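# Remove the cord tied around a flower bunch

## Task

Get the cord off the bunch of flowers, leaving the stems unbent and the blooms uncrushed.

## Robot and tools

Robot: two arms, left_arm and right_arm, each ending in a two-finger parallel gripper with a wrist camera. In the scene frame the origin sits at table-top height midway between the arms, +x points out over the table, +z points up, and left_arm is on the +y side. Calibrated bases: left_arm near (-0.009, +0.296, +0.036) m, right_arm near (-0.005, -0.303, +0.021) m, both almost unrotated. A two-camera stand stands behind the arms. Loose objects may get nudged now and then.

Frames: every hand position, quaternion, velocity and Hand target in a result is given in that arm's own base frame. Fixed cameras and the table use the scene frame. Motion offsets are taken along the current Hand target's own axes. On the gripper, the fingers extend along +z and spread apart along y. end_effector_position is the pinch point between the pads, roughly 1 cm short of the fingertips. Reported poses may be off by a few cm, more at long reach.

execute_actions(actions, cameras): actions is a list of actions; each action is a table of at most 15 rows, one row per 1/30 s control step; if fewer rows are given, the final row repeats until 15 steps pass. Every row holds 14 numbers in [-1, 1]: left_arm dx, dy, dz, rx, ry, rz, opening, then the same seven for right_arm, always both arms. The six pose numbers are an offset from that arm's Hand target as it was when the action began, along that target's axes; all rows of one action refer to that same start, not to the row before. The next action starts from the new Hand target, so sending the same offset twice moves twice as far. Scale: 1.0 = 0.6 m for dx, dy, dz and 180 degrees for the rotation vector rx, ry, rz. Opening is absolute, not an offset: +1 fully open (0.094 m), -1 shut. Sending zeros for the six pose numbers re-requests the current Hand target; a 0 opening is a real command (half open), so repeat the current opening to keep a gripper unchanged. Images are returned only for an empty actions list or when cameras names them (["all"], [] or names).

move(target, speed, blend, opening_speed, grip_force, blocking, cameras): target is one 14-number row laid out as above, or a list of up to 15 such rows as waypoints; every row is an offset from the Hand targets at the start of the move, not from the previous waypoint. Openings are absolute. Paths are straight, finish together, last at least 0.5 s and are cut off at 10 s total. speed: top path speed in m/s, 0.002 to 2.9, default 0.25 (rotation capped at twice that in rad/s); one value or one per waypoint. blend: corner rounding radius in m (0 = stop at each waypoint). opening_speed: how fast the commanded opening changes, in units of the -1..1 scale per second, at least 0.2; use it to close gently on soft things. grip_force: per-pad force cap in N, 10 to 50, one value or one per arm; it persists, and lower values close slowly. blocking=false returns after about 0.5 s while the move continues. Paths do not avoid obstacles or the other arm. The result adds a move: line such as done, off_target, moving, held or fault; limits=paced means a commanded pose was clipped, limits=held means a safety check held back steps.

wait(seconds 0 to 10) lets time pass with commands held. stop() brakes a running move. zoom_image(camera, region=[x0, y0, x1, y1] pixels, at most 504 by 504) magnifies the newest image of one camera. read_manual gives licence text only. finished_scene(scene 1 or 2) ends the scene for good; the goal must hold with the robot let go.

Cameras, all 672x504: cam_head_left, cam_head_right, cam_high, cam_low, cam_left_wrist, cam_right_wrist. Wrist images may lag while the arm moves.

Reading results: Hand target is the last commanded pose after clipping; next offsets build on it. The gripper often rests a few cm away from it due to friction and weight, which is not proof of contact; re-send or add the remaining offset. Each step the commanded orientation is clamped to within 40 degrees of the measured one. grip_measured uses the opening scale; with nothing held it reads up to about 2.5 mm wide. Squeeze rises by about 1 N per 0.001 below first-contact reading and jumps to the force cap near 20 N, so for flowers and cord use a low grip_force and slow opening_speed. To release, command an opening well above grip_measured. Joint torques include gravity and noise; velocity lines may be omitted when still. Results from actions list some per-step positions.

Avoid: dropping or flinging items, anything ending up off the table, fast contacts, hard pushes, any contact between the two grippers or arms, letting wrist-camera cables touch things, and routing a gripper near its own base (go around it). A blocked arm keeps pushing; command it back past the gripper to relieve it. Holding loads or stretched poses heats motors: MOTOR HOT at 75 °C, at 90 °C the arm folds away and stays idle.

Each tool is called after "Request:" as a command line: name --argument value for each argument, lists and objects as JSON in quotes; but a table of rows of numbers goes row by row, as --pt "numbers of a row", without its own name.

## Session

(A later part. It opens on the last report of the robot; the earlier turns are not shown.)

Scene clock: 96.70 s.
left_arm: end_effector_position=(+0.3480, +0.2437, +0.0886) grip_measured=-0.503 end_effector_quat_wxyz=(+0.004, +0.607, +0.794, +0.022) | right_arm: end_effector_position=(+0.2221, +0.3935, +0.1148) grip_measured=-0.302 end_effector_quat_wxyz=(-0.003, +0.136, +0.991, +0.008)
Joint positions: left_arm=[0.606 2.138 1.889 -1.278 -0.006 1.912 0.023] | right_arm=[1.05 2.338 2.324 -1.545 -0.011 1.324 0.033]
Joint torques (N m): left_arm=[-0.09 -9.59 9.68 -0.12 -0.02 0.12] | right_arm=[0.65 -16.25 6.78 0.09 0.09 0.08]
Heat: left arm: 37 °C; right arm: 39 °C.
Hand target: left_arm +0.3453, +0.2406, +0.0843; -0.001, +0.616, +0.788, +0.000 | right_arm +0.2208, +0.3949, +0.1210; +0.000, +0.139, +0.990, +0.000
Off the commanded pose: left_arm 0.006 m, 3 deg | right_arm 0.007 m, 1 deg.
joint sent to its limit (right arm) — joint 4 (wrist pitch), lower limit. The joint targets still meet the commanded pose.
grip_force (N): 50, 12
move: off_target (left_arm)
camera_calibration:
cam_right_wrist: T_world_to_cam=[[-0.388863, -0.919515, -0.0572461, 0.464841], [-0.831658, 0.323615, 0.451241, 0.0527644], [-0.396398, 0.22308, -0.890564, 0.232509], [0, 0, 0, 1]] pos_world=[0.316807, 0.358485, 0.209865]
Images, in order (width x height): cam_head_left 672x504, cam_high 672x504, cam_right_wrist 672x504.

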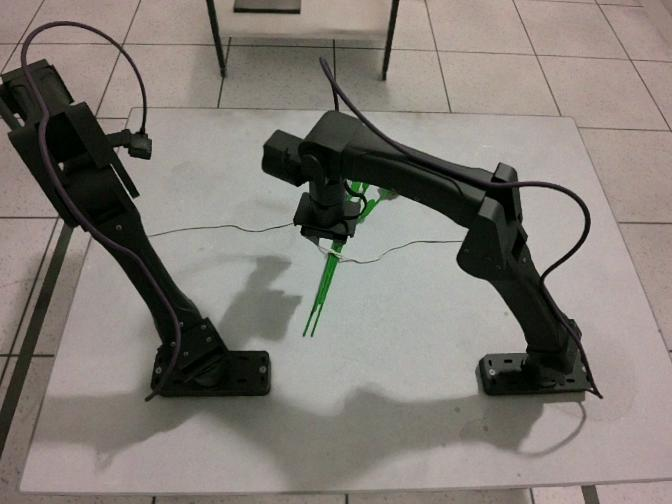

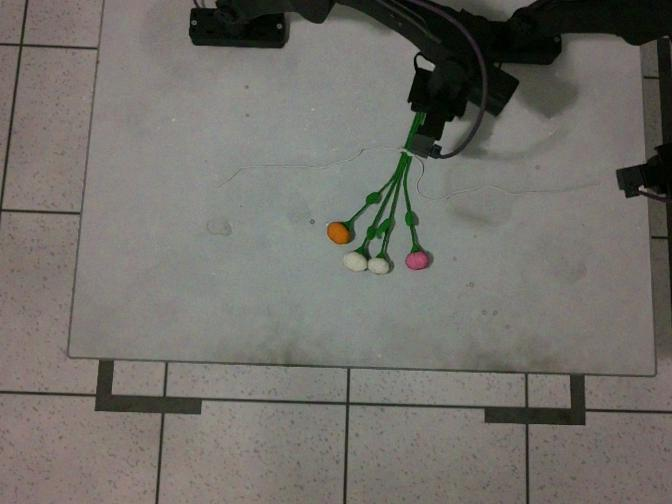

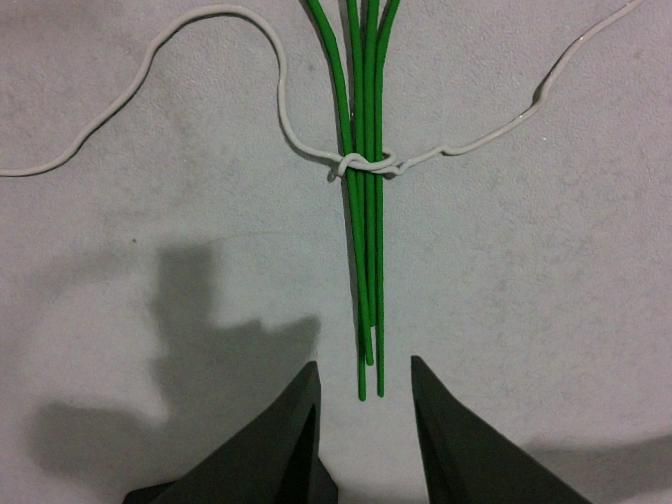

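Request:
move --pt "0 0 0 0 0 0 -0.3 -0.06 -0.005 0 0 0 -0.5 -0.3" --pt "0 0 0 0 0 0 -0.3 -0.121 -0.0102 0 0 0 -0.978 -0.3" --speed 0.3 --blend '[0.01, 0]' --cameras '["cam_right_wrist","cam_head_left","cam_high"]'

Scene clock: 107.17 s.
left_arm: end_effector_position=(+0.3480, +0.2437, +0.0886) grip_measured=-0.303 end_effector_quat_wxyz=(+0.004, +0.607, +0.794, +0.022) | right_arm: end_effector_position=(+0.2843, +0.3684, +0.1247) grip_measured=-0.302 end_effector_quat_wxyz=(-0.027, +0.984, -0.177, +0.016)
Joint positions: left_arm=[0.606 2.138 1.889 -1.278 -0.006 1.912 0.033] | right_arm=[0.913 2.36 2.402 -1.549 0.004 -1.873 0.033]
Joint torques (N m): left_arm=[-0.06 -9.61 9.65 -0.12 -0.03 0.12] | right_arm=[-0.7 -13.93 7.43 0.21 0.04 -0.1]
Heat: left arm: 37 °C; right arm: 38 °C.
Hand target: left_arm +0.3453, +0.2406, +0.0843; -0.001, +0.616, +0.788, +0.000 | right_arm +0.2889, +0.3691, +0.1211; +0.000, +0.985, -0.173, +0.000
Off the commanded pose: left_arm 0.006 m, 3 deg | right_arm 0.006 m, 4 deg.
joint sent to its limit (right arm) — joint 4 (wrist pitch), lower limit. The joint targets are off in orientation, not in position.
grip_force (N): 50, 12
move: off_target (left_arm, right_arm); blend cut to 0 m at target 1
camera_calibration:
cam_right_wrist: T_world_to_cam=[[0.463593, 0.885869, 0.0178289, -0.450312], [0.784325, -0.419648, 0.456871, -0.0781942], [0.412209, -0.197818, -0.889354, 0.196581], [0, 0, 0, 1]] pos_world=[0.189058, 0.40499, 0.218583]
Images, in order (width x height): cam_head_left 672x504, cam_high 672x504, cam_right_wrist 672x504.

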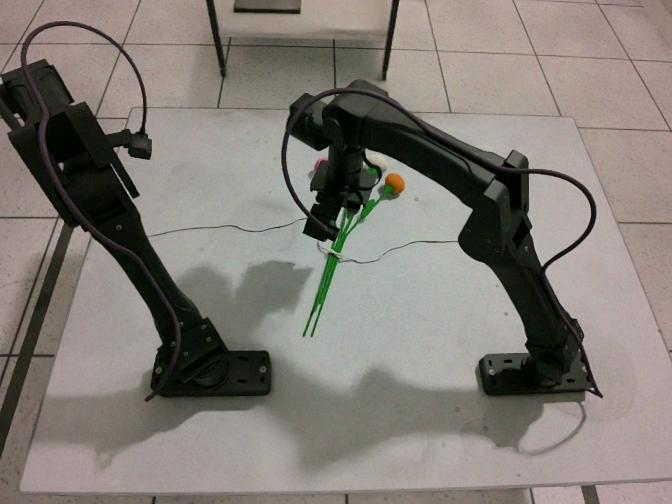

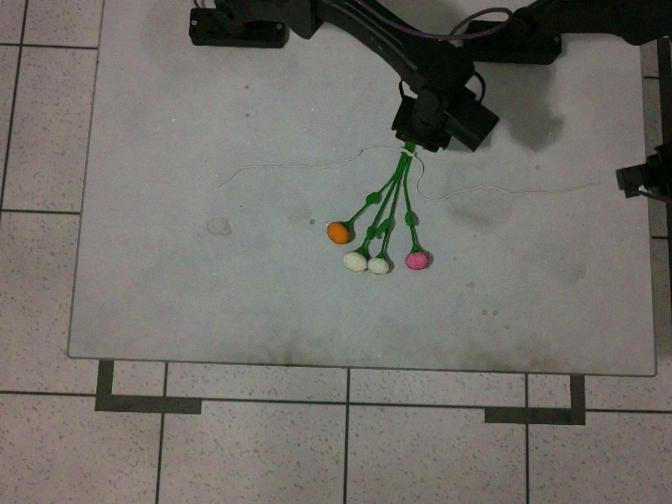

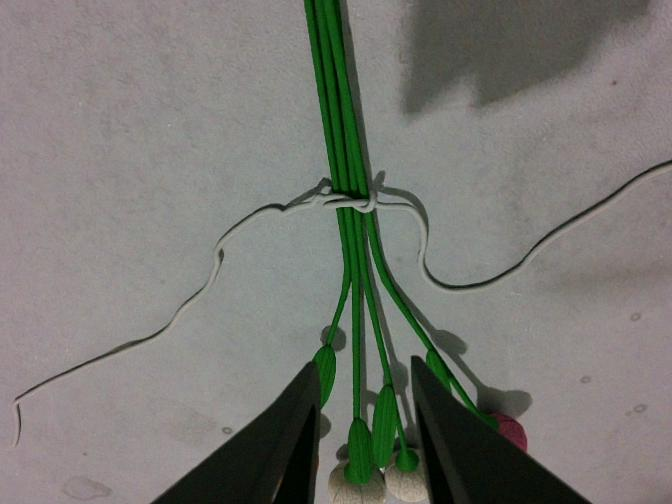

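Request:
move --target '[0,0,0,0,0,0,-0.3,0.0097,-0.0123,0.14,0,0,0,-0.1]' --speed 0.15 --cameras '["cam_right_wrist"]'

Scene clock: 109.10 s.
left_arm: end_effector_position=(+0.3480, +0.2437, +0.0886) grip_measured=-0.303 end_effector_quat_wxyz=(+0.004, +0.607, +0.794, +0.022) | right_arm: end_effector_position=(+0.2927, +0.3763, +0.0448) grip_measured=-0.102 end_effector_quat_wxyz=(-0.002, +0.984, -0.175, +0.004)
Joint positions: left_arm=[0.606 2.138 1.889 -1.278 -0.006 1.912 0.033] | right_arm=[0.91 2.449 2.241 -1.356 0.006 -1.879 0.042]
Joint torques (N m): left_arm=[-0.09 -9.59 9.65 -0.11 -0.03 0.12] | right_arm=[-0.98 -15.77 5.24 0.3 0.04 -0.1]
Heat: left arm: 37 °C; right arm: 38 °C.
Hand target: left_arm +0.3453, +0.2406, +0.0843; -0.001, +0.616, +0.788, +0.000 | right_arm +0.2969, +0.3741, +0.0371; +0.000, +0.985, -0.173, +0.000
Off the commanded pose: left_arm 0.006 m, 3 deg | right_arm 0.009 m, 1 deg.
grip_force (N): 50, 12
move: off_target (left_arm)
camera_calibration:
cam_right_wrist: T_world_to_cam=[[0.460601, 0.886789, -0.0381013, -0.456698], [0.800595, -0.396529, 0.449236, -0.0580481], [0.383269, -0.237422, -0.892601, 0.147201], [0, 0, 0, 1]] pos_world=[0.200411, 0.416926, 0.140068]
Images, in order (width x height): cam_right_wrist 672x504.

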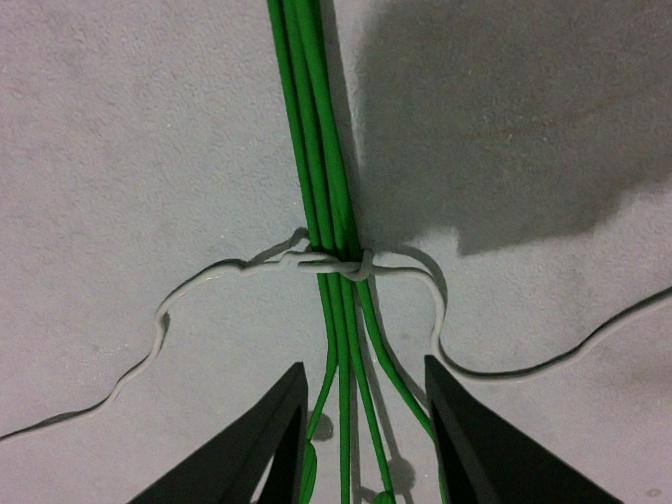

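Request:
move --target '[0,0,0,0,0,0,-0.3,0,0.009,0.083,0,0,0,-0.35]' --speed 0.06 --cameras '["cam_right_wrist"]'

Scene clock: 111.90 s.
left_arm: end_effector_position=(+0.3480, +0.2437, +0.0886) grip_measured=-0.303 end_effector_quat_wxyz=(+0.004, +0.607, +0.794, +0.022) | right_arm: end_effector_position=(+0.2929, +0.3737, -0.0037) grip_measured=-0.348 end_effector_quat_wxyz=(-0.004, +0.985, -0.175, +0.005)
Joint positions: left_arm=[0.606 2.138 1.889 -1.278 -0.006 1.912 0.033] | right_arm=[0.906 2.449 2.048 -1.158 0.006 -1.884 0.031]
Joint torques (N m): left_arm=[-0.09 -9.59 9.63 -0.13 -0.04 0.13] | right_arm=[-0.96 -16.02 4.36 0.35 0.03 -0.09]
Heat: left arm: 37 °C; right arm: 38 °C.
Hand target: left_arm +0.3453, +0.2406, +0.0843; -0.001, +0.616, +0.788, +0.000 | right_arm +0.2951, +0.3690, -0.0127; +0.000, +0.985, -0.173, +0.000
Off the commanded pose: left_arm 0.006 m, 3 deg | right_arm 0.010 m, 1 deg.
grip_force (N): 50, 12
move: off_target (left_arm)
camera_calibration:
cam_right_wrist: T_world_to_cam=[[0.459932, 0.887325, -0.0334111, -0.456367], [0.799637, -0.397534, 0.450053, -0.0367932], [0.386062, -0.233711, -0.892376, 0.101032], [0, 0, 0, 1]] pos_world=[0.200315, 0.413932, 0.0914695]
Images, in order (width x height): cam_right_wrist 672x504.

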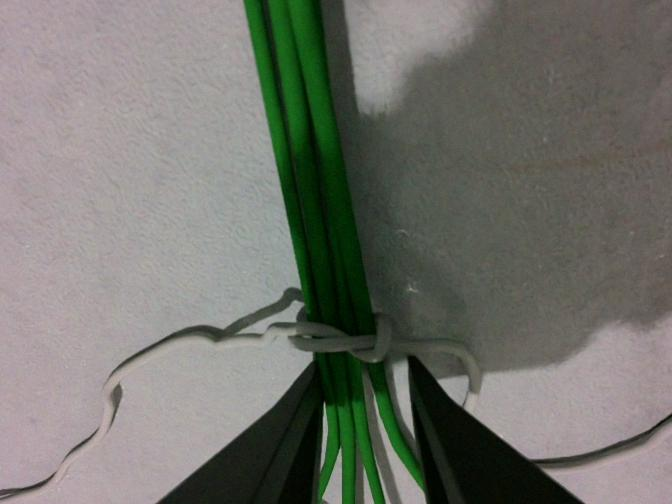

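Request:
move --target '[0,0,0,0,0,0,-0.3,-0.0655,0.0127,0,0,0,0,-0.45]' --speed 0.05 --cameras '["cam_right_wrist"]'

Scene clock: 113.80 s.
left_arm: end_effector_position=(+0.3480, +0.2437, +0.0886) grip_measured=-0.303 end_effector_quat_wxyz=(+0.004, +0.607, +0.794, +0.022) | right_arm: end_effector_position=(+0.2727, +0.3780, -0.0056) grip_measured=-0.448 end_effector_quat_wxyz=(-0.012, +0.983, -0.181, +0.021)
Joint positions: left_arm=[0.606 2.138 1.889 -1.278 -0.006 1.912 0.033] | right_arm=[0.955 2.378 1.912 -1.066 0.029 -1.824 0.026]
Joint torques (N m): left_arm=[-0.08 -9.61 9.63 -0.12 -0.04 0.12] | right_arm=[1.18 -16.57 3.44 0.15 -0.2 0.06]
Heat: left arm: 37 °C; right arm: 38 °C.
Hand target: left_arm +0.3453, +0.2406, +0.0843; -0.001, +0.616, +0.788, +0.000 | right_arm +0.2556, +0.3752, -0.0127; +0.000, +0.985, -0.173, +0.000
Off the commanded pose: left_arm 0.006 m, 3 deg | right_arm 0.019 m, 3 deg.
grip_force (N): 50, 12
move: off_target (left_arm, right_arm)
camera_calibration:
cam_right_wrist: T_world_to_cam=[[0.470906, 0.882139, -0.00885761, -0.45179], [0.779187, -0.411198, 0.473058, -0.00723014], [0.41366, -0.229668, -0.880987, 0.0991621], [0, 0, 0, 1]] pos_world=[0.177365, 0.418343, 0.086779]
Images, in order (width x height): cam_right_wrist 672x504.

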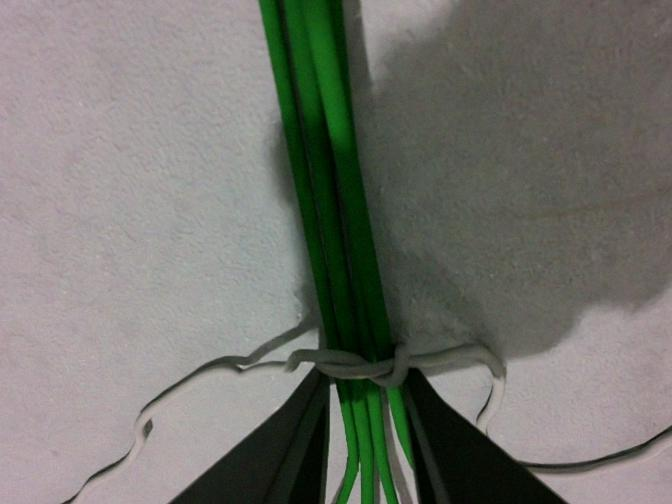

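Request:
move --target '[0,0,0,0,0,0,-0.3,-0.03,0.006,-0.006,0,0,0,-0.45]' --speed 0.05 --cameras '["cam_right_wrist","cam_high","cam_head_left"]'

Scene clock: 115.53 s.
left_arm: end_effector_position=(+0.3480, +0.2437, +0.0886) grip_measured=-0.303 end_effector_quat_wxyz=(+0.004, +0.607, +0.794, +0.022) | right_arm: end_effector_position=(+0.2535, +0.3804, -0.0054) grip_measured=-0.448 end_effector_quat_wxyz=(-0.008, +0.983, -0.181, +0.021)
Joint positions: left_arm=[0.606 2.138 1.889 -1.278 -0.006 1.912 0.033] | right_arm=[0.993 2.348 1.86 -1.052 0.032 -1.785 0.026]
Joint velocities: left_arm=[-0.012 -0.007 -0.012 0.051 0.022 0.154 0] | right_arm=[within noise]
Joint torques (N m): left_arm=[-0.09 -9.57 9.63 -0.12 -0.03 0.12] | right_arm=[1.07 -16.85 3.58 0.13 -0.23 0.06]
Heat: left arm: 37 °C; right arm: 38 °C.
Hand target: left_arm +0.3453, +0.2406, +0.0843; -0.001, +0.616, +0.788, +0.000 | right_arm +0.2375, +0.3779, -0.0090; +0.000, +0.985, -0.173, +0.000
Off the commanded pose: left_arm 0.006 m, 3 deg | right_arm 0.017 m, 3 deg.
grip_force (N): 50, 12
move: off_target (left_arm, right_arm)
camera_calibration:
cam_right_wrist: T_world_to_cam=[[0.470789, 0.882098, -0.0161639, -0.444943], [0.78048, -0.407872, 0.473805, 0.00705181], [0.41135, -0.235678, -0.880481, 0.110633], [0, 0, 0, 1]] pos_world=[0.158461, 0.421433, 0.0868774]
Images, in order (width x height): cam_head_left 672x504, cam_high 672x504, cam_right_wrist 672x504.

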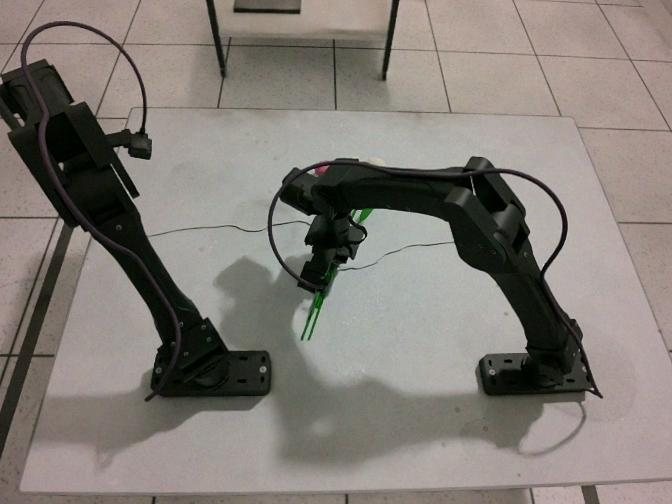

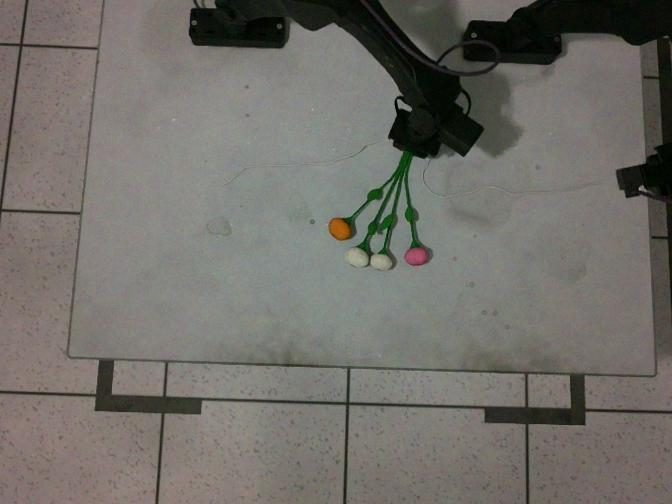

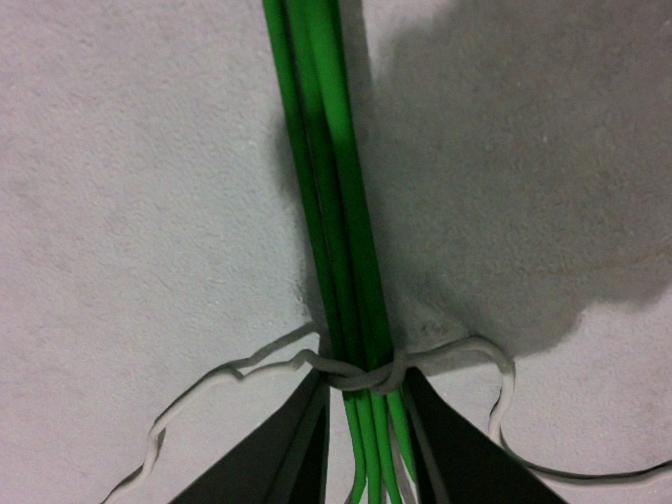

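Request:
move --target '[0,0,0,0,0,0,-0.3,-0.115,0.0222,0,0,0,0,-0.45]' --speed 0.06 --cameras '["cam_right_wrist","cam_high","cam_head_left"]'

Scene clock: 117.97 s.
left_arm: end_effector_position=(+0.3480, +0.2437, +0.0886) grip_measured=-0.303 end_effector_quat_wxyz=(+0.004, +0.607, +0.794, +0.022) | right_arm: end_effector_position=(+0.1819, +0.3901, -0.0061) grip_measured=-0.448 end_effector_quat_wxyz=(-0.002, +0.984, -0.180, +0.019)
Joint positions: left_arm=[0.606 2.138 1.889 -1.278 -0.006 1.912 0.033] | right_arm=[1.147 2.258 1.702 -1.002 0.035 -1.634 0.026]
Joint torques (N m): left_arm=[-0.08 -9.59 9.66 -0.13 -0.03 0.13] | right_arm=[1.07 -15.92 3.55 0.24 -0.27 0.07]
Heat: left arm: 37 °C; right arm: 38 °C.
Hand target: left_arm +0.3453, +0.2406, +0.0843; -0.001, +0.616, +0.788, +0.000 | right_arm +0.1680, +0.3888, -0.0092; +0.000, +0.985, -0.173, +0.000
Off the commanded pose: left_arm 0.006 m, 3 deg | right_arm 0.014 m, 2 deg.
grip_force (N): 50, 12
move: off_target (left_arm, right_arm)
camera_calibration:
cam_right_wrist: T_world_to_cam=[[0.469266, 0.882601, -0.0283776, -0.419752], [0.783964, -0.401601, 0.47341, 0.0640872], [0.406436, -0.244402, -0.880385, 0.146102], [0, 0, 0, 1]] pos_world=[0.0873524, 0.431918, 0.0863745]
Images, in order (width x height): cam_head_left 672x504, cam_high 672x504, cam_right_wrist 672x504.

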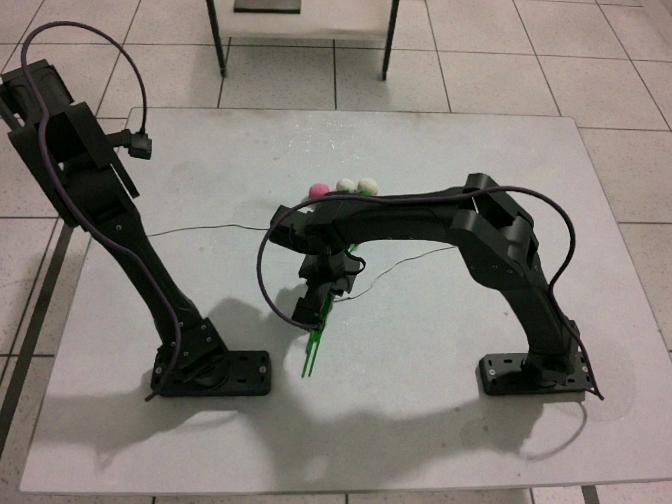

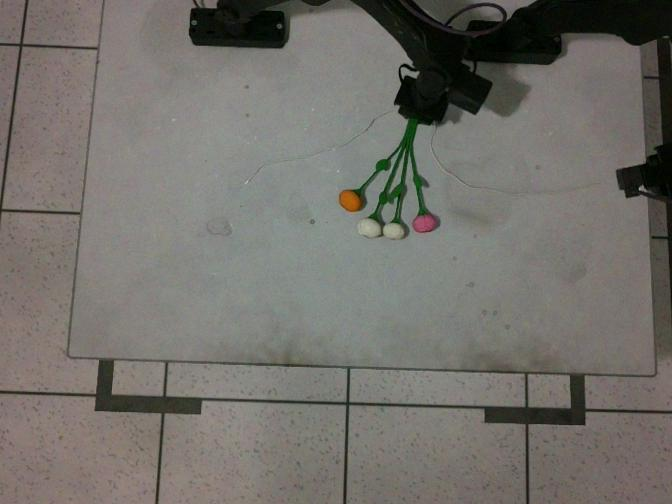

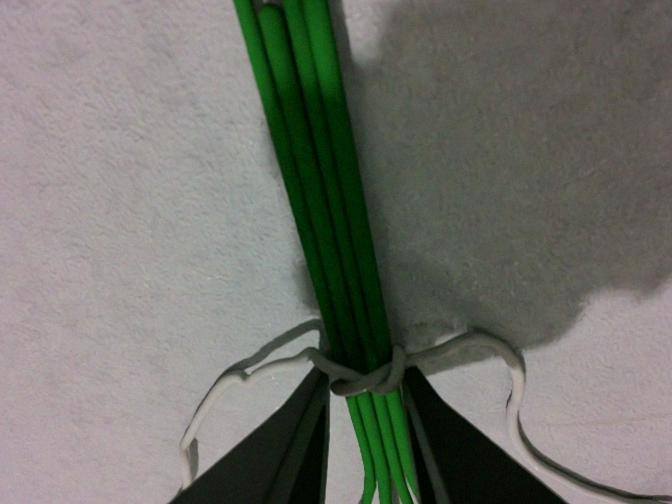

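Request:
move --target '[-0.770,-0.132,-0.05,0,0,-0.467,-0.3,0,0,0,0,0,0,-0.45]' --speed 0.2 --cameras '["cam_left_wrist","cam_high","cam_head_left"]'

Scene clock: 125.47 s.
left_arm: end_effector_position=(+0.3801, -0.2299, +0.1186) grip_measured=-0.303 end_effector_quat_wxyz=(+0.013, -0.058, +0.998, -0.010) | right_arm: end_effector_position=(+0.1819, +0.3901, -0.0061) grip_measured=-0.448 end_effector_quat_wxyz=(-0.002, +0.984, -0.180, +0.019)
Joint positions: left_arm=[-0.546 2.263 2.211 -1.486 0.002 -0.662 0.033] | right_arm=[1.147 2.258 1.702 -1.002 0.035 -1.634 0.026]
Joint torques (N m): left_arm=[0.31 -10.33 9.55 -0.06 0.01 -0.15] | right_arm=[1.06 -15.91 3.54 0.25 -0.27 0.07]
Heat: left arm: 37 °C; right arm: 38 °C.
Hand target: left_arm +0.3795, -0.2270, +0.1138; -0.001, -0.069, +0.998, +0.001 | right_arm +0.1680, +0.3888, -0.0092; +0.000, +0.985, -0.173, +0.000
Off the commanded pose: left_arm 0.006 m, 2 deg | right_arm 0.014 m, 2 deg.
grip_force (N): 50, 12
move: off_target (right_arm)
camera_calibration:
cam_left_wrist: T_world_to_cam=[[0.0112786, -0.999755, -0.0190525, -0.224245], [-0.906968, -0.0182512, 0.420805, 0.335366], [-0.421049, 0.0125339, -0.906951, 0.404377], [0, 0, 0, 1]] pos_world=[0.476958, -0.223138, 0.221354]
Images, in order (width x height): cam_head_left 672x504, cam_high 672x504, cam_left_wrist 672x504.

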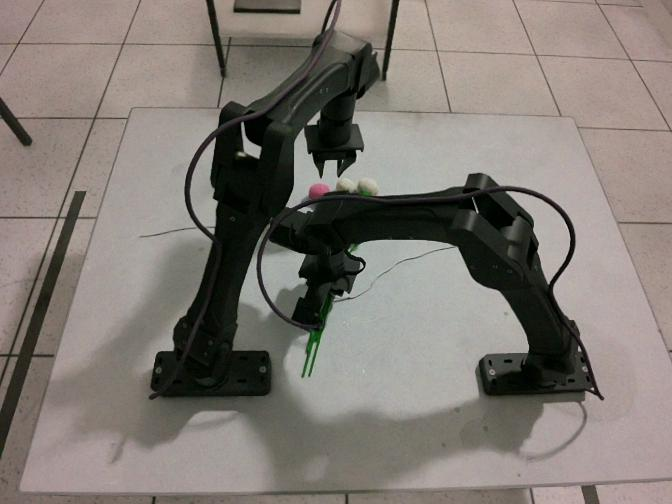

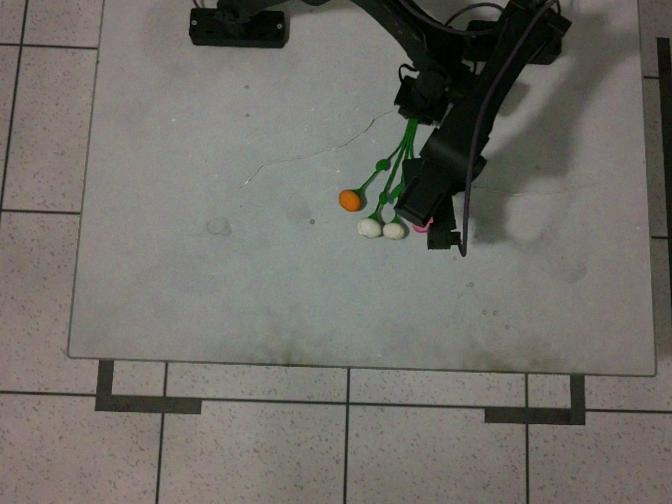

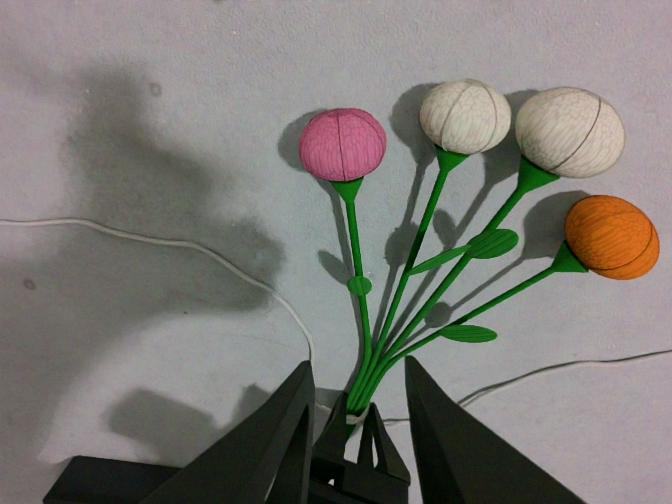

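Request:
move --target '[0.0147,-0.003,0.185,0,0,0,-0.4,0,0,0,0,0,0,-0.45]' --speed 0.12 --cameras '["cam_left_wrist","cam_head_left"]'

Scene clock: 128.00 s.
left_arm: end_effector_position=(+0.3781, -0.2317, +0.0175) grip_measured=-0.397 end_effector_quat_wxyz=(+0.014, -0.063, +0.998, -0.011) | right_arm: end_effector_position=(+0.1819, +0.3901, -0.0061) grip_measured=-0.448 end_effector_quat_wxyz=(-0.002, +0.984, -0.180, +0.019)
Joint positions: left_arm=[-0.551 2.263 1.807 -1.08 0.002 -0.677 0.028] | right_arm=[1.147 2.258 1.702 -1.002 0.035 -1.634 0.026]
Joint torques (N m): left_arm=[-0.55 -11.02 5.09 0.32 0.02 -0.13] | right_arm=[1.06 -15.91 3.56 0.25 -0.26 0.06]
Heat: left arm: 36 °C; right arm: 38 °C.
Hand target: left_arm +0.3708, -0.2299, +0.0028; -0.001, -0.069, +0.998, +0.001 | right_arm +0.1680, +0.3888, -0.0092; +0.000, +0.985, -0.173, +0.000
Off the commanded pose: left_arm 0.016 m, 2 deg | right_arm 0.014 m, 2 deg.
grip_force (N): 50, 12
move: off_target (left_arm, right_arm)
camera_calibration:
cam_left_wrist: T_world_to_cam=[[0.0208711, -0.999632, -0.0173428, -0.231571], [-0.907525, -0.0262204, 0.419179, 0.374535], [-0.419479, 0.00699032, -0.907738, 0.309967], [0, 0, 0, 1]] pos_world=[0.474758, -0.223832, 0.120355]
Images, in order (width x height): cam_head_left 672x504, cam_left_wrist 672x504.

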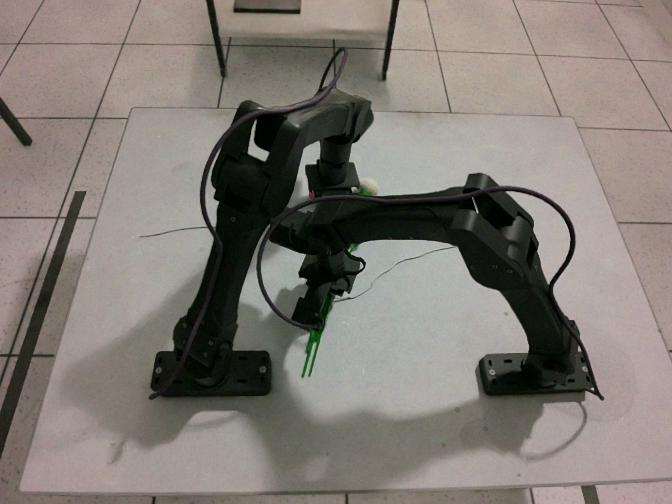

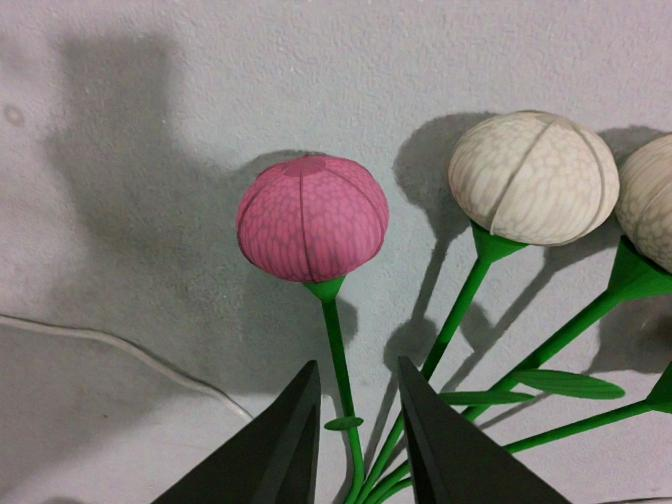

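Request:
move --target '[0,0.01,0.053,0,0,0,-0.55,0,0,0,0,0,0,-0.45]' --speed 0.06 --cameras '["cam_left_wrist"]'

Scene clock: 129.77 s.
left_arm: end_effector_position=(+0.3756, -0.2302, -0.0123) grip_measured=-0.547 end_effector_quat_wxyz=(+0.014, -0.064, +0.998, -0.011) | right_arm: end_effector_position=(+0.1819, +0.3901, -0.0061) grip_measured=-0.448 end_effector_quat_wxyz=(-0.002, +0.984, -0.180, +0.019)
Joint positions: left_arm=[-0.551 2.283 1.718 -0.97 0.002 -0.679 0.021] | right_arm=[1.147 2.258 1.702 -1.002 0.035 -1.634 0.026]
Joint torques (N m): left_arm=[0.36 -10.58 4.9 0.35 0.03 -0.05] | right_arm=[1.07 -15.9 3.55 0.25 -0.27 0.07]
Heat: left arm: 36 °C; right arm: 38 °C.
Hand target: left_arm +0.3700, -0.2240, -0.0290; -0.001, -0.069, +0.998, +0.000 | right_arm +0.1680, +0.3888, -0.0092; +0.000, +0.985, -0.173, +0.000
Off the commanded pose: left_arm 0.019 m, 2 deg | right_arm 0.014 m, 2 deg.
grip_force (N): 50, 12
move: off_target (left_arm, right_arm)
camera_calibration:
cam_left_wrist: T_world_to_cam=[[0.0224277, -0.999615, -0.016361, -0.231048], [-0.908086, -0.027214, 0.417898, 0.38474], [-0.418182, 0.0054847, -0.908347, 0.28097], [0, 0, 0, 1]] pos_world=[0.472056, -0.22203, 0.0906561]
Images, in order (width x height): cam_left_wrist 672x504.

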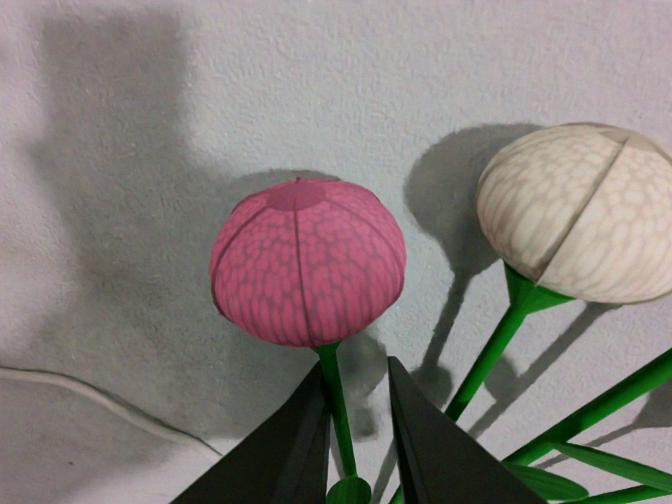

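Request:
move --target '[0.015,0.008,0.015,0,0,0,-0.55,0,0,0,0,0,0,-0.45]' --speed 0.06 --cameras '["cam_left_wrist"]'

Scene clock: 131.07 s.
left_arm: end_effector_position=(+0.3718, -0.2282, -0.0203) grip_measured=-0.547 end_effector_quat_wxyz=(+0.016, -0.064, +0.998, -0.013) | right_arm: end_effector_position=(+0.1819, +0.3901, -0.0061) grip_measured=-0.448 end_effector_quat_wxyz=(-0.002, +0.984, -0.180, +0.019)
Joint positions: left_arm=[-0.551 2.273 1.667 -0.923 0.003 -0.679 0.021] | right_arm=[1.147 2.258 1.702 -1.002 0.035 -1.634 0.026]
Joint torques (N m): left_arm=[-0.02 -11.47 2.74 0.46 0.01 -0.08] | right_arm=[1.05 -15.9 3.55 0.25 -0.27 0.07]
Heat: left arm: 36 °C; right arm: 38 °C.
Hand target: left_arm +0.3603, -0.2204, -0.0380; -0.001, -0.069, +0.998, +0.001 | right_arm +0.1680, +0.3888, -0.0092; +0.000, +0.985, -0.173, +0.000
Off the commanded pose: left_arm 0.022 m, 3 deg | right_arm 0.014 m, 2 deg.
grip_force (N): 50, 12
move: off_target (left_arm, right_arm)
camera_calibration:
cam_left_wrist: T_world_to_cam=[[0.0223646, -0.999673, -0.0123977, -0.228987], [-0.909464, -0.0254932, 0.414999, 0.385467], [-0.41518, 0.00199393, -0.909737, 0.27015], [0, 0, 0, 1]] pos_world=[0.467851, -0.219624, 0.0829582]
Images, in order (width x height): cam_left_wrist 672x504.

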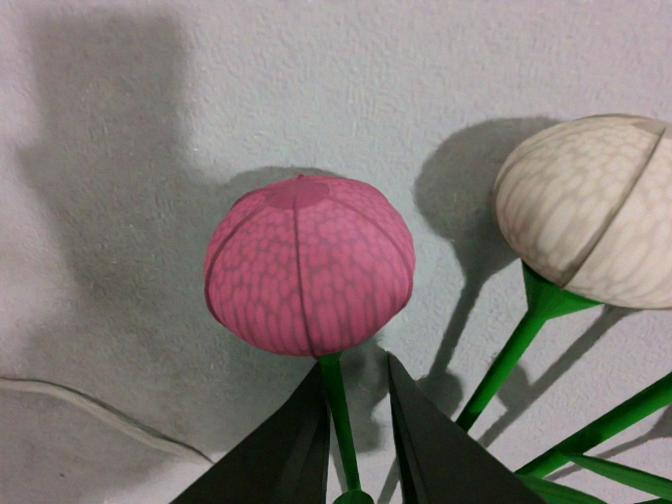

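Request:
move --target '[0.005,0,0,0,0,0,-0.95,0,0,0,0,0,0,-0.45]' --speed 0.06 --grip_force 12 --cameras '["cam_left_wrist"]'

Scene clock: 133.80 s.
left_arm: end_effector_position=(+0.3745, -0.2305, -0.0200) grip_measured=-0.811 end_effector_quat_wxyz=(+0.024, -0.063, +0.997, -0.021) | right_arm: end_effector_position=(+0.1819, +0.3901, -0.0061) grip_measured=-0.448 end_effector_quat_wxyz=(-0.002, +0.984, -0.180, +0.019)
Joint positions: left_arm=[-0.551 2.265 1.654 -0.896 0.006 -0.679 0.009] | right_arm=[1.147 2.258 1.702 -1.002 0.035 -1.634 0.026]
Joint torques (N m): left_arm=[-0.42 -11.45 2.76 0.3 -0.04 -0.13] | right_arm=[1.07 -15.91 3.54 0.24 -0.27 0.07]
Heat: left arm: 36 °C; right arm: 38 °C.
Hand target: left_arm +0.3574, -0.2209, -0.0379; -0.001, -0.069, +0.998, +0.000 | right_arm +0.1680, +0.3888, -0.0092; +0.000, +0.985, -0.173, +0.000
Off the commanded pose: left_arm 0.027 m, 4 deg | right_arm 0.014 m, 2 deg.
grip_force (N): 12, 12
move: off_target (left_arm, right_arm)
camera_calibration:
cam_left_wrist: T_world_to_cam=[[0.0223715, -0.999747, 0.00222278, -0.231023], [-0.916549, -0.0196217, 0.39944, 0.391476], [-0.399296, -0.0109734, -0.916757, 0.262583], [0, 0, 0, 1]] pos_world=[0.468823, -0.220401, 0.0848671]
Images, in order (width x height): cam_left_wrist 672x504.

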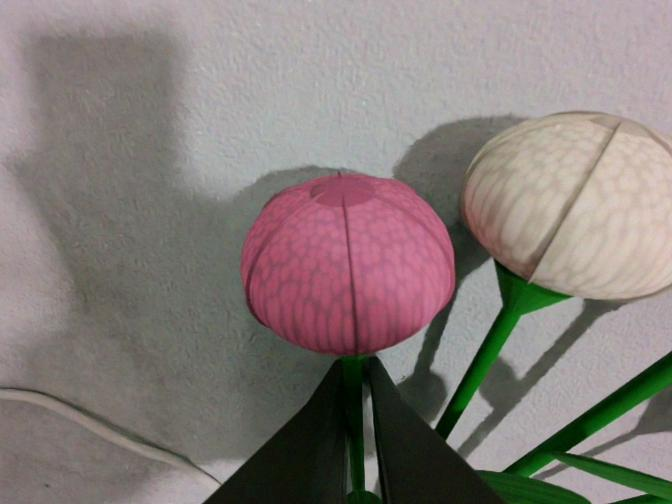

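Request:
move --target '[0,0,0,0,0,0,-0.95,-0.1,0.0194,0,0,0,0,-0.45]' --speed 0.04 --cameras '["cam_left_wrist","cam_right_wrist","cam_high"]'

Scene clock: 136.43 s.
left_arm: end_effector_position=(+0.3745, -0.2305, -0.0200) grip_measured=-0.816 end_effector_quat_wxyz=(+0.024, -0.063, +0.997, -0.021) | right_arm: end_effector_position=(+0.1247, +0.4010, -0.0063) grip_measured=-0.448 end_effector_quat_wxyz=(-0.005, +0.983, -0.183, +0.022)
Joint positions: left_arm=[-0.551 2.265 1.654 -0.896 0.006 -0.679 0.009] | right_arm=[1.285 2.218 1.633 -0.973 0.043 -1.489 0.026]
Joint torques (N m): left_arm=[-0.4 -11.51 2.78 0.3 -0.03 -0.12] | right_arm=[1.47 -15.54 3.54 0.23 -0.34 0.06]
Heat: left arm: 35 °C; right arm: 38 °C.
Hand target: left_arm +0.3574, -0.2209, -0.0379; -0.001, -0.069, +0.998, +0.000 | right_arm +0.1076, +0.3984, -0.0091; +0.000, +0.985, -0.173, +0.000
Off the commanded pose: left_arm 0.027 m, 4 deg | right_arm 0.018 m, 3 deg.
grip_force (N): 12, 12
move: off_target (left_arm, right_arm)
camera_calibration:
cam_left_wrist: T_world_to_cam=[[0.0223715, -0.999747, 0.00222278, -0.231023], [-0.916549, -0.0196217, 0.39944, 0.391476], [-0.399296, -0.0109734, -0.916757, 0.262583], [0, 0, 0, 1]] pos_world=[0.468823, -0.220401, 0.0848671]
cam_right_wrist: T_world_to_cam=[[0.474517, 0.879982, -0.0215923, -0.401989], [0.778116, -0.407866, 0.477683, 0.116645], [0.411545, -0.24347, -0.878267, 0.170877], [0, 0, 0, 1]] pos_world=[0.0296636, 0.442922, 0.0856769]
Images, in order (width x height): cam_high 672x504, cam_left_wrist 672x504, cam_right_wrist 672x504.

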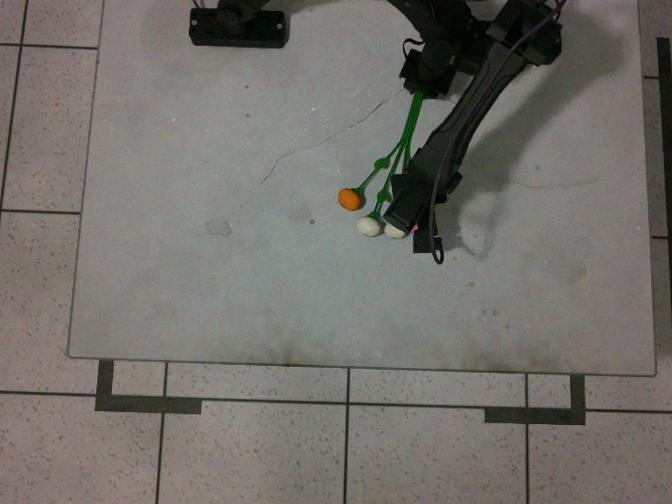

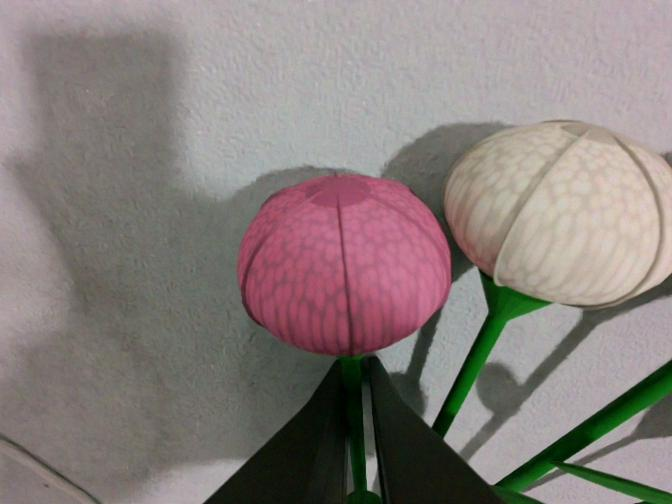

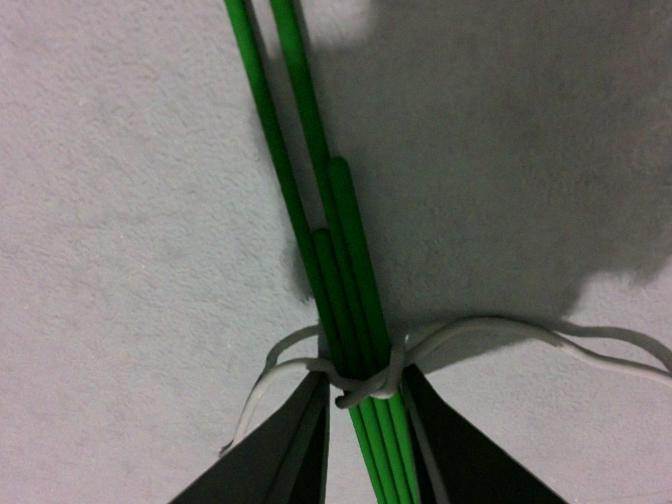

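Request:
move --target '[0,0,0,0,0,0,-0.95,-0.115,0.026,0,0,0,0,-0.45]' --speed 0.04 --cameras '["cam_right_wrist","cam_head_left"]'

Scene clock: 139.13 s.
left_arm: end_effector_position=(+0.3745, -0.2305, -0.0200) grip_measured=-0.818 end_effector_quat_wxyz=(+0.024, -0.065, +0.997, -0.021) | right_arm: end_effector_position=(+0.0556, +0.4107, -0.0066) grip_measured=-0.448 end_effector_quat_wxyz=(-0.006, +0.983, -0.181, +0.030)
Joint positions: left_arm=[-0.551 2.265 1.654 -0.896 0.006 -0.682 0.009] | right_arm=[1.46 2.204 1.609 -0.968 0.061 -1.318 0.026]
Joint torques (N m): left_arm=[-0.42 -11.51 2.78 0.29 -0.04 -0.1] | right_arm=[1.25 -15.31 3.69 0.25 -0.53 0.07]
Heat: left arm: 35 °C; right arm: 39 °C.
Hand target: left_arm +0.3574, -0.2209, -0.0379; -0.001, -0.069, +0.998, +0.000 | right_arm +0.0374, +0.4072, -0.0093; +0.000, +0.985, -0.173, +0.000
Off the commanded pose: left_arm 0.027 m, 4 deg | right_arm 0.019 m, 4 deg.
grip_force (N): 12, 12
move: off_target (left_arm, right_arm)
camera_calibration:
cam_right_wrist: T_world_to_cam=[[0.471866, 0.881552, -0.0144098, -0.378316], [0.771377, -0.404868, 0.490978, 0.173839], [0.426989, -0.242791, -0.871053, 0.200314], [0, 0, 0, 1]] pos_world=[-0.041113, 0.452522, 0.0836814]
Images, in order (width x height): cam_head_left 672x504, cam_right_wrist 672x504.

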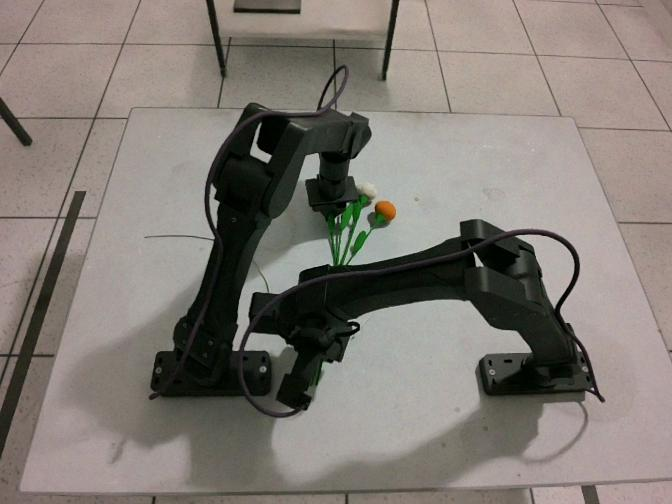

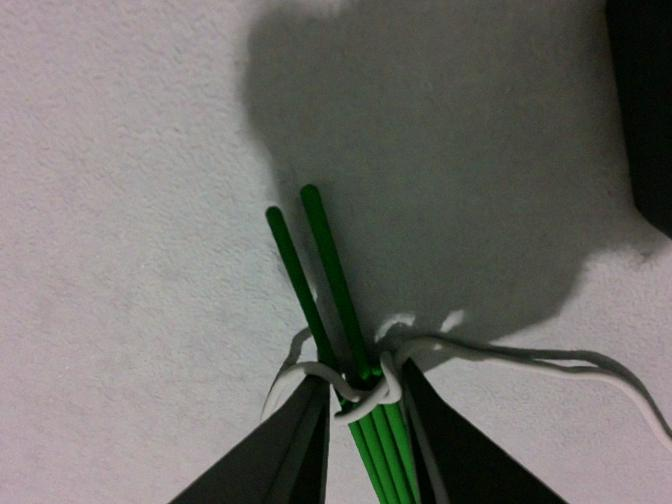

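Request:
move --target '[0,0,0,0,0,0,-0.95,-0.085,0.021,0,0,0,-0.09,-0.45]' --speed 0.04 --cameras '["cam_right_wrist","cam_head_left"]'

Scene clock: 144.03 s.
left_arm: end_effector_position=(+0.3745, -0.2305, -0.0200) grip_measured=-0.818 end_effector_quat_wxyz=(+0.024, -0.066, +0.997, -0.021) | right_arm: end_effector_position=(+0.0041, +0.4145, -0.0066) grip_measured=-0.448 end_effector_quat_wxyz=(-0.006, +0.998, -0.052, +0.030)
Joint positions: left_arm=[-0.551 2.265 1.654 -0.896 0.006 -0.683 0.009] | right_arm=[1.585 2.204 1.609 -0.968 0.061 -1.453 0.026]
Joint torques (N m): left_arm=[-0.4 -11.54 2.78 0.29 -0.06 -0.1] | right_arm=[1.46 -14.13 5.19 0.19 -0.53 -0.12]
Heat: left arm: 35 °C; right arm: 39 °C.
Hand target: left_arm +0.3574, -0.2209, -0.0379; -0.001, -0.069, +0.998, +0.000 | right_arm -0.0148, +0.4127, -0.0093; +0.000, +0.999, -0.032, +0.000
Off the commanded pose: left_arm 0.027 m, 4 deg | right_arm 0.019 m, 4 deg.
grip_force (N): 12, 12
move: off_target (left_arm, right_arm)
camera_calibration:
cam_right_wrist: T_world_to_cam=[[0.229943, 0.972957, -0.0219155, -0.394251], [0.848594, -0.189425, 0.49397, 0.125486], [0.476461, -0.132182, -0.869203, 0.177182], [0, 0, 0, 1]] pos_world=[-0.100251, 0.43078, 0.0833803]
Images, in order (width x height): cam_head_left 672x504, cam_right_wrist 672x504.

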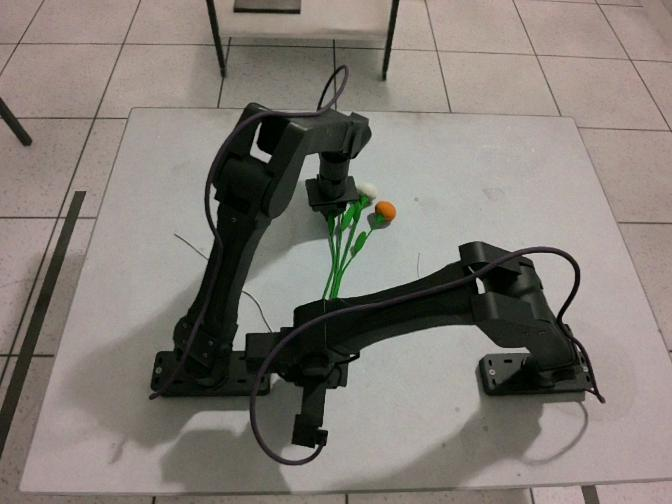

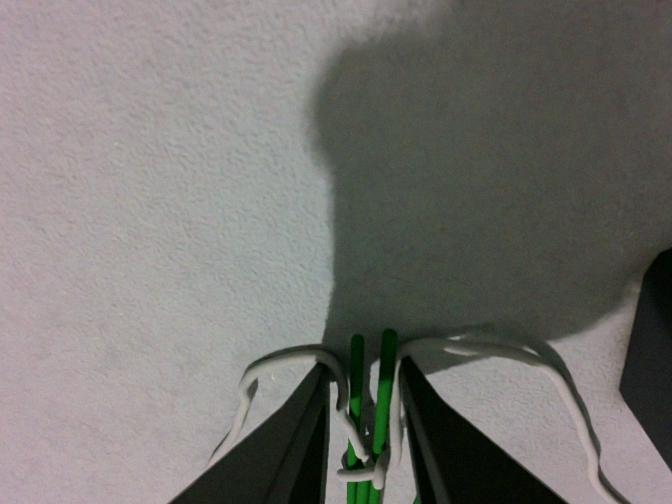

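Request:
move --target '[0,0,0,0,0,0,-0.95,-0.07,0,0,0,0,0,-0.45]' --speed 0.04 --cameras '["cam_right_wrist","cam_head_left"]'

Scene clock: 146.03 s.
left_arm: end_effector_position=(+0.3745, -0.2305, -0.0200) grip_measured=-0.818 end_effector_quat_wxyz=(+0.024, -0.066, +0.997, -0.021) | right_arm: end_effector_position=(-0.0480, +0.4144, -0.0057) grip_measured=-0.448 end_effector_quat_wxyz=(-0.009, +0.999, -0.034, +0.014)
Joint positions: left_arm=[-0.551 2.265 1.654 -0.896 0.006 -0.683 0.009] | right_arm=[1.697 2.208 1.619 -0.969 0.03 -1.377 0.026]
Joint torques (N m): left_arm=[-0.4 -11.51 2.8 0.29 -0.05 -0.1] | right_arm=[0.55 -12.36 7.19 0.09 -0.22 0.08]
Heat: left arm: 35 °C; right arm: 39 °C.
Hand target: left_arm +0.3574, -0.2209, -0.0379; -0.001, -0.069, +0.998, +0.000 | right_arm -0.0566, +0.4154, -0.0093; +0.000, +0.999, -0.032, +0.000
Off the commanded pose: left_arm 0.027 m, 4 deg | right_arm 0.009 m, 2 deg.
grip_force (N): 12, 12
move: off_target (left_arm)
camera_calibration:
cam_right_wrist: T_world_to_cam=[[0.193017, 0.98095, -0.0219318, -0.38722], [0.870434, -0.160869, 0.46526, 0.158205], [0.452869, -0.108893, -0.884902, 0.191969], [0, 0, 0, 1]] pos_world=[-0.149904, 0.426198, 0.0877745]
Images, in order (width x height): cam_head_left 672x504, cam_right_wrist 672x504.

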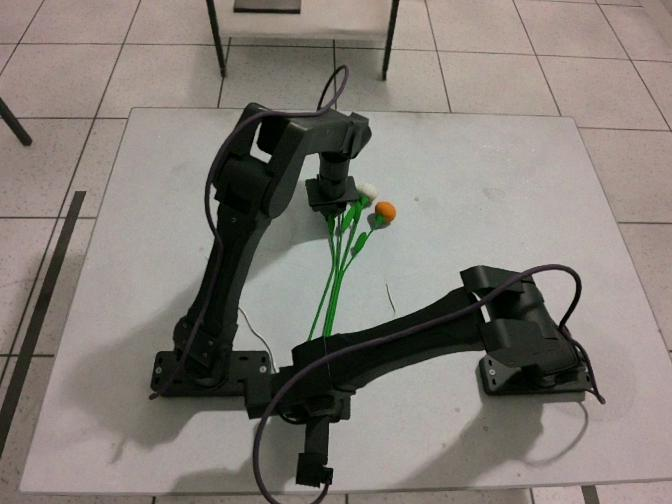

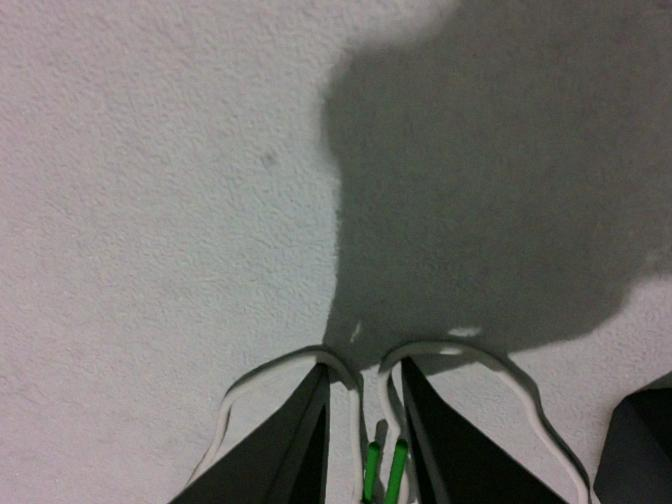

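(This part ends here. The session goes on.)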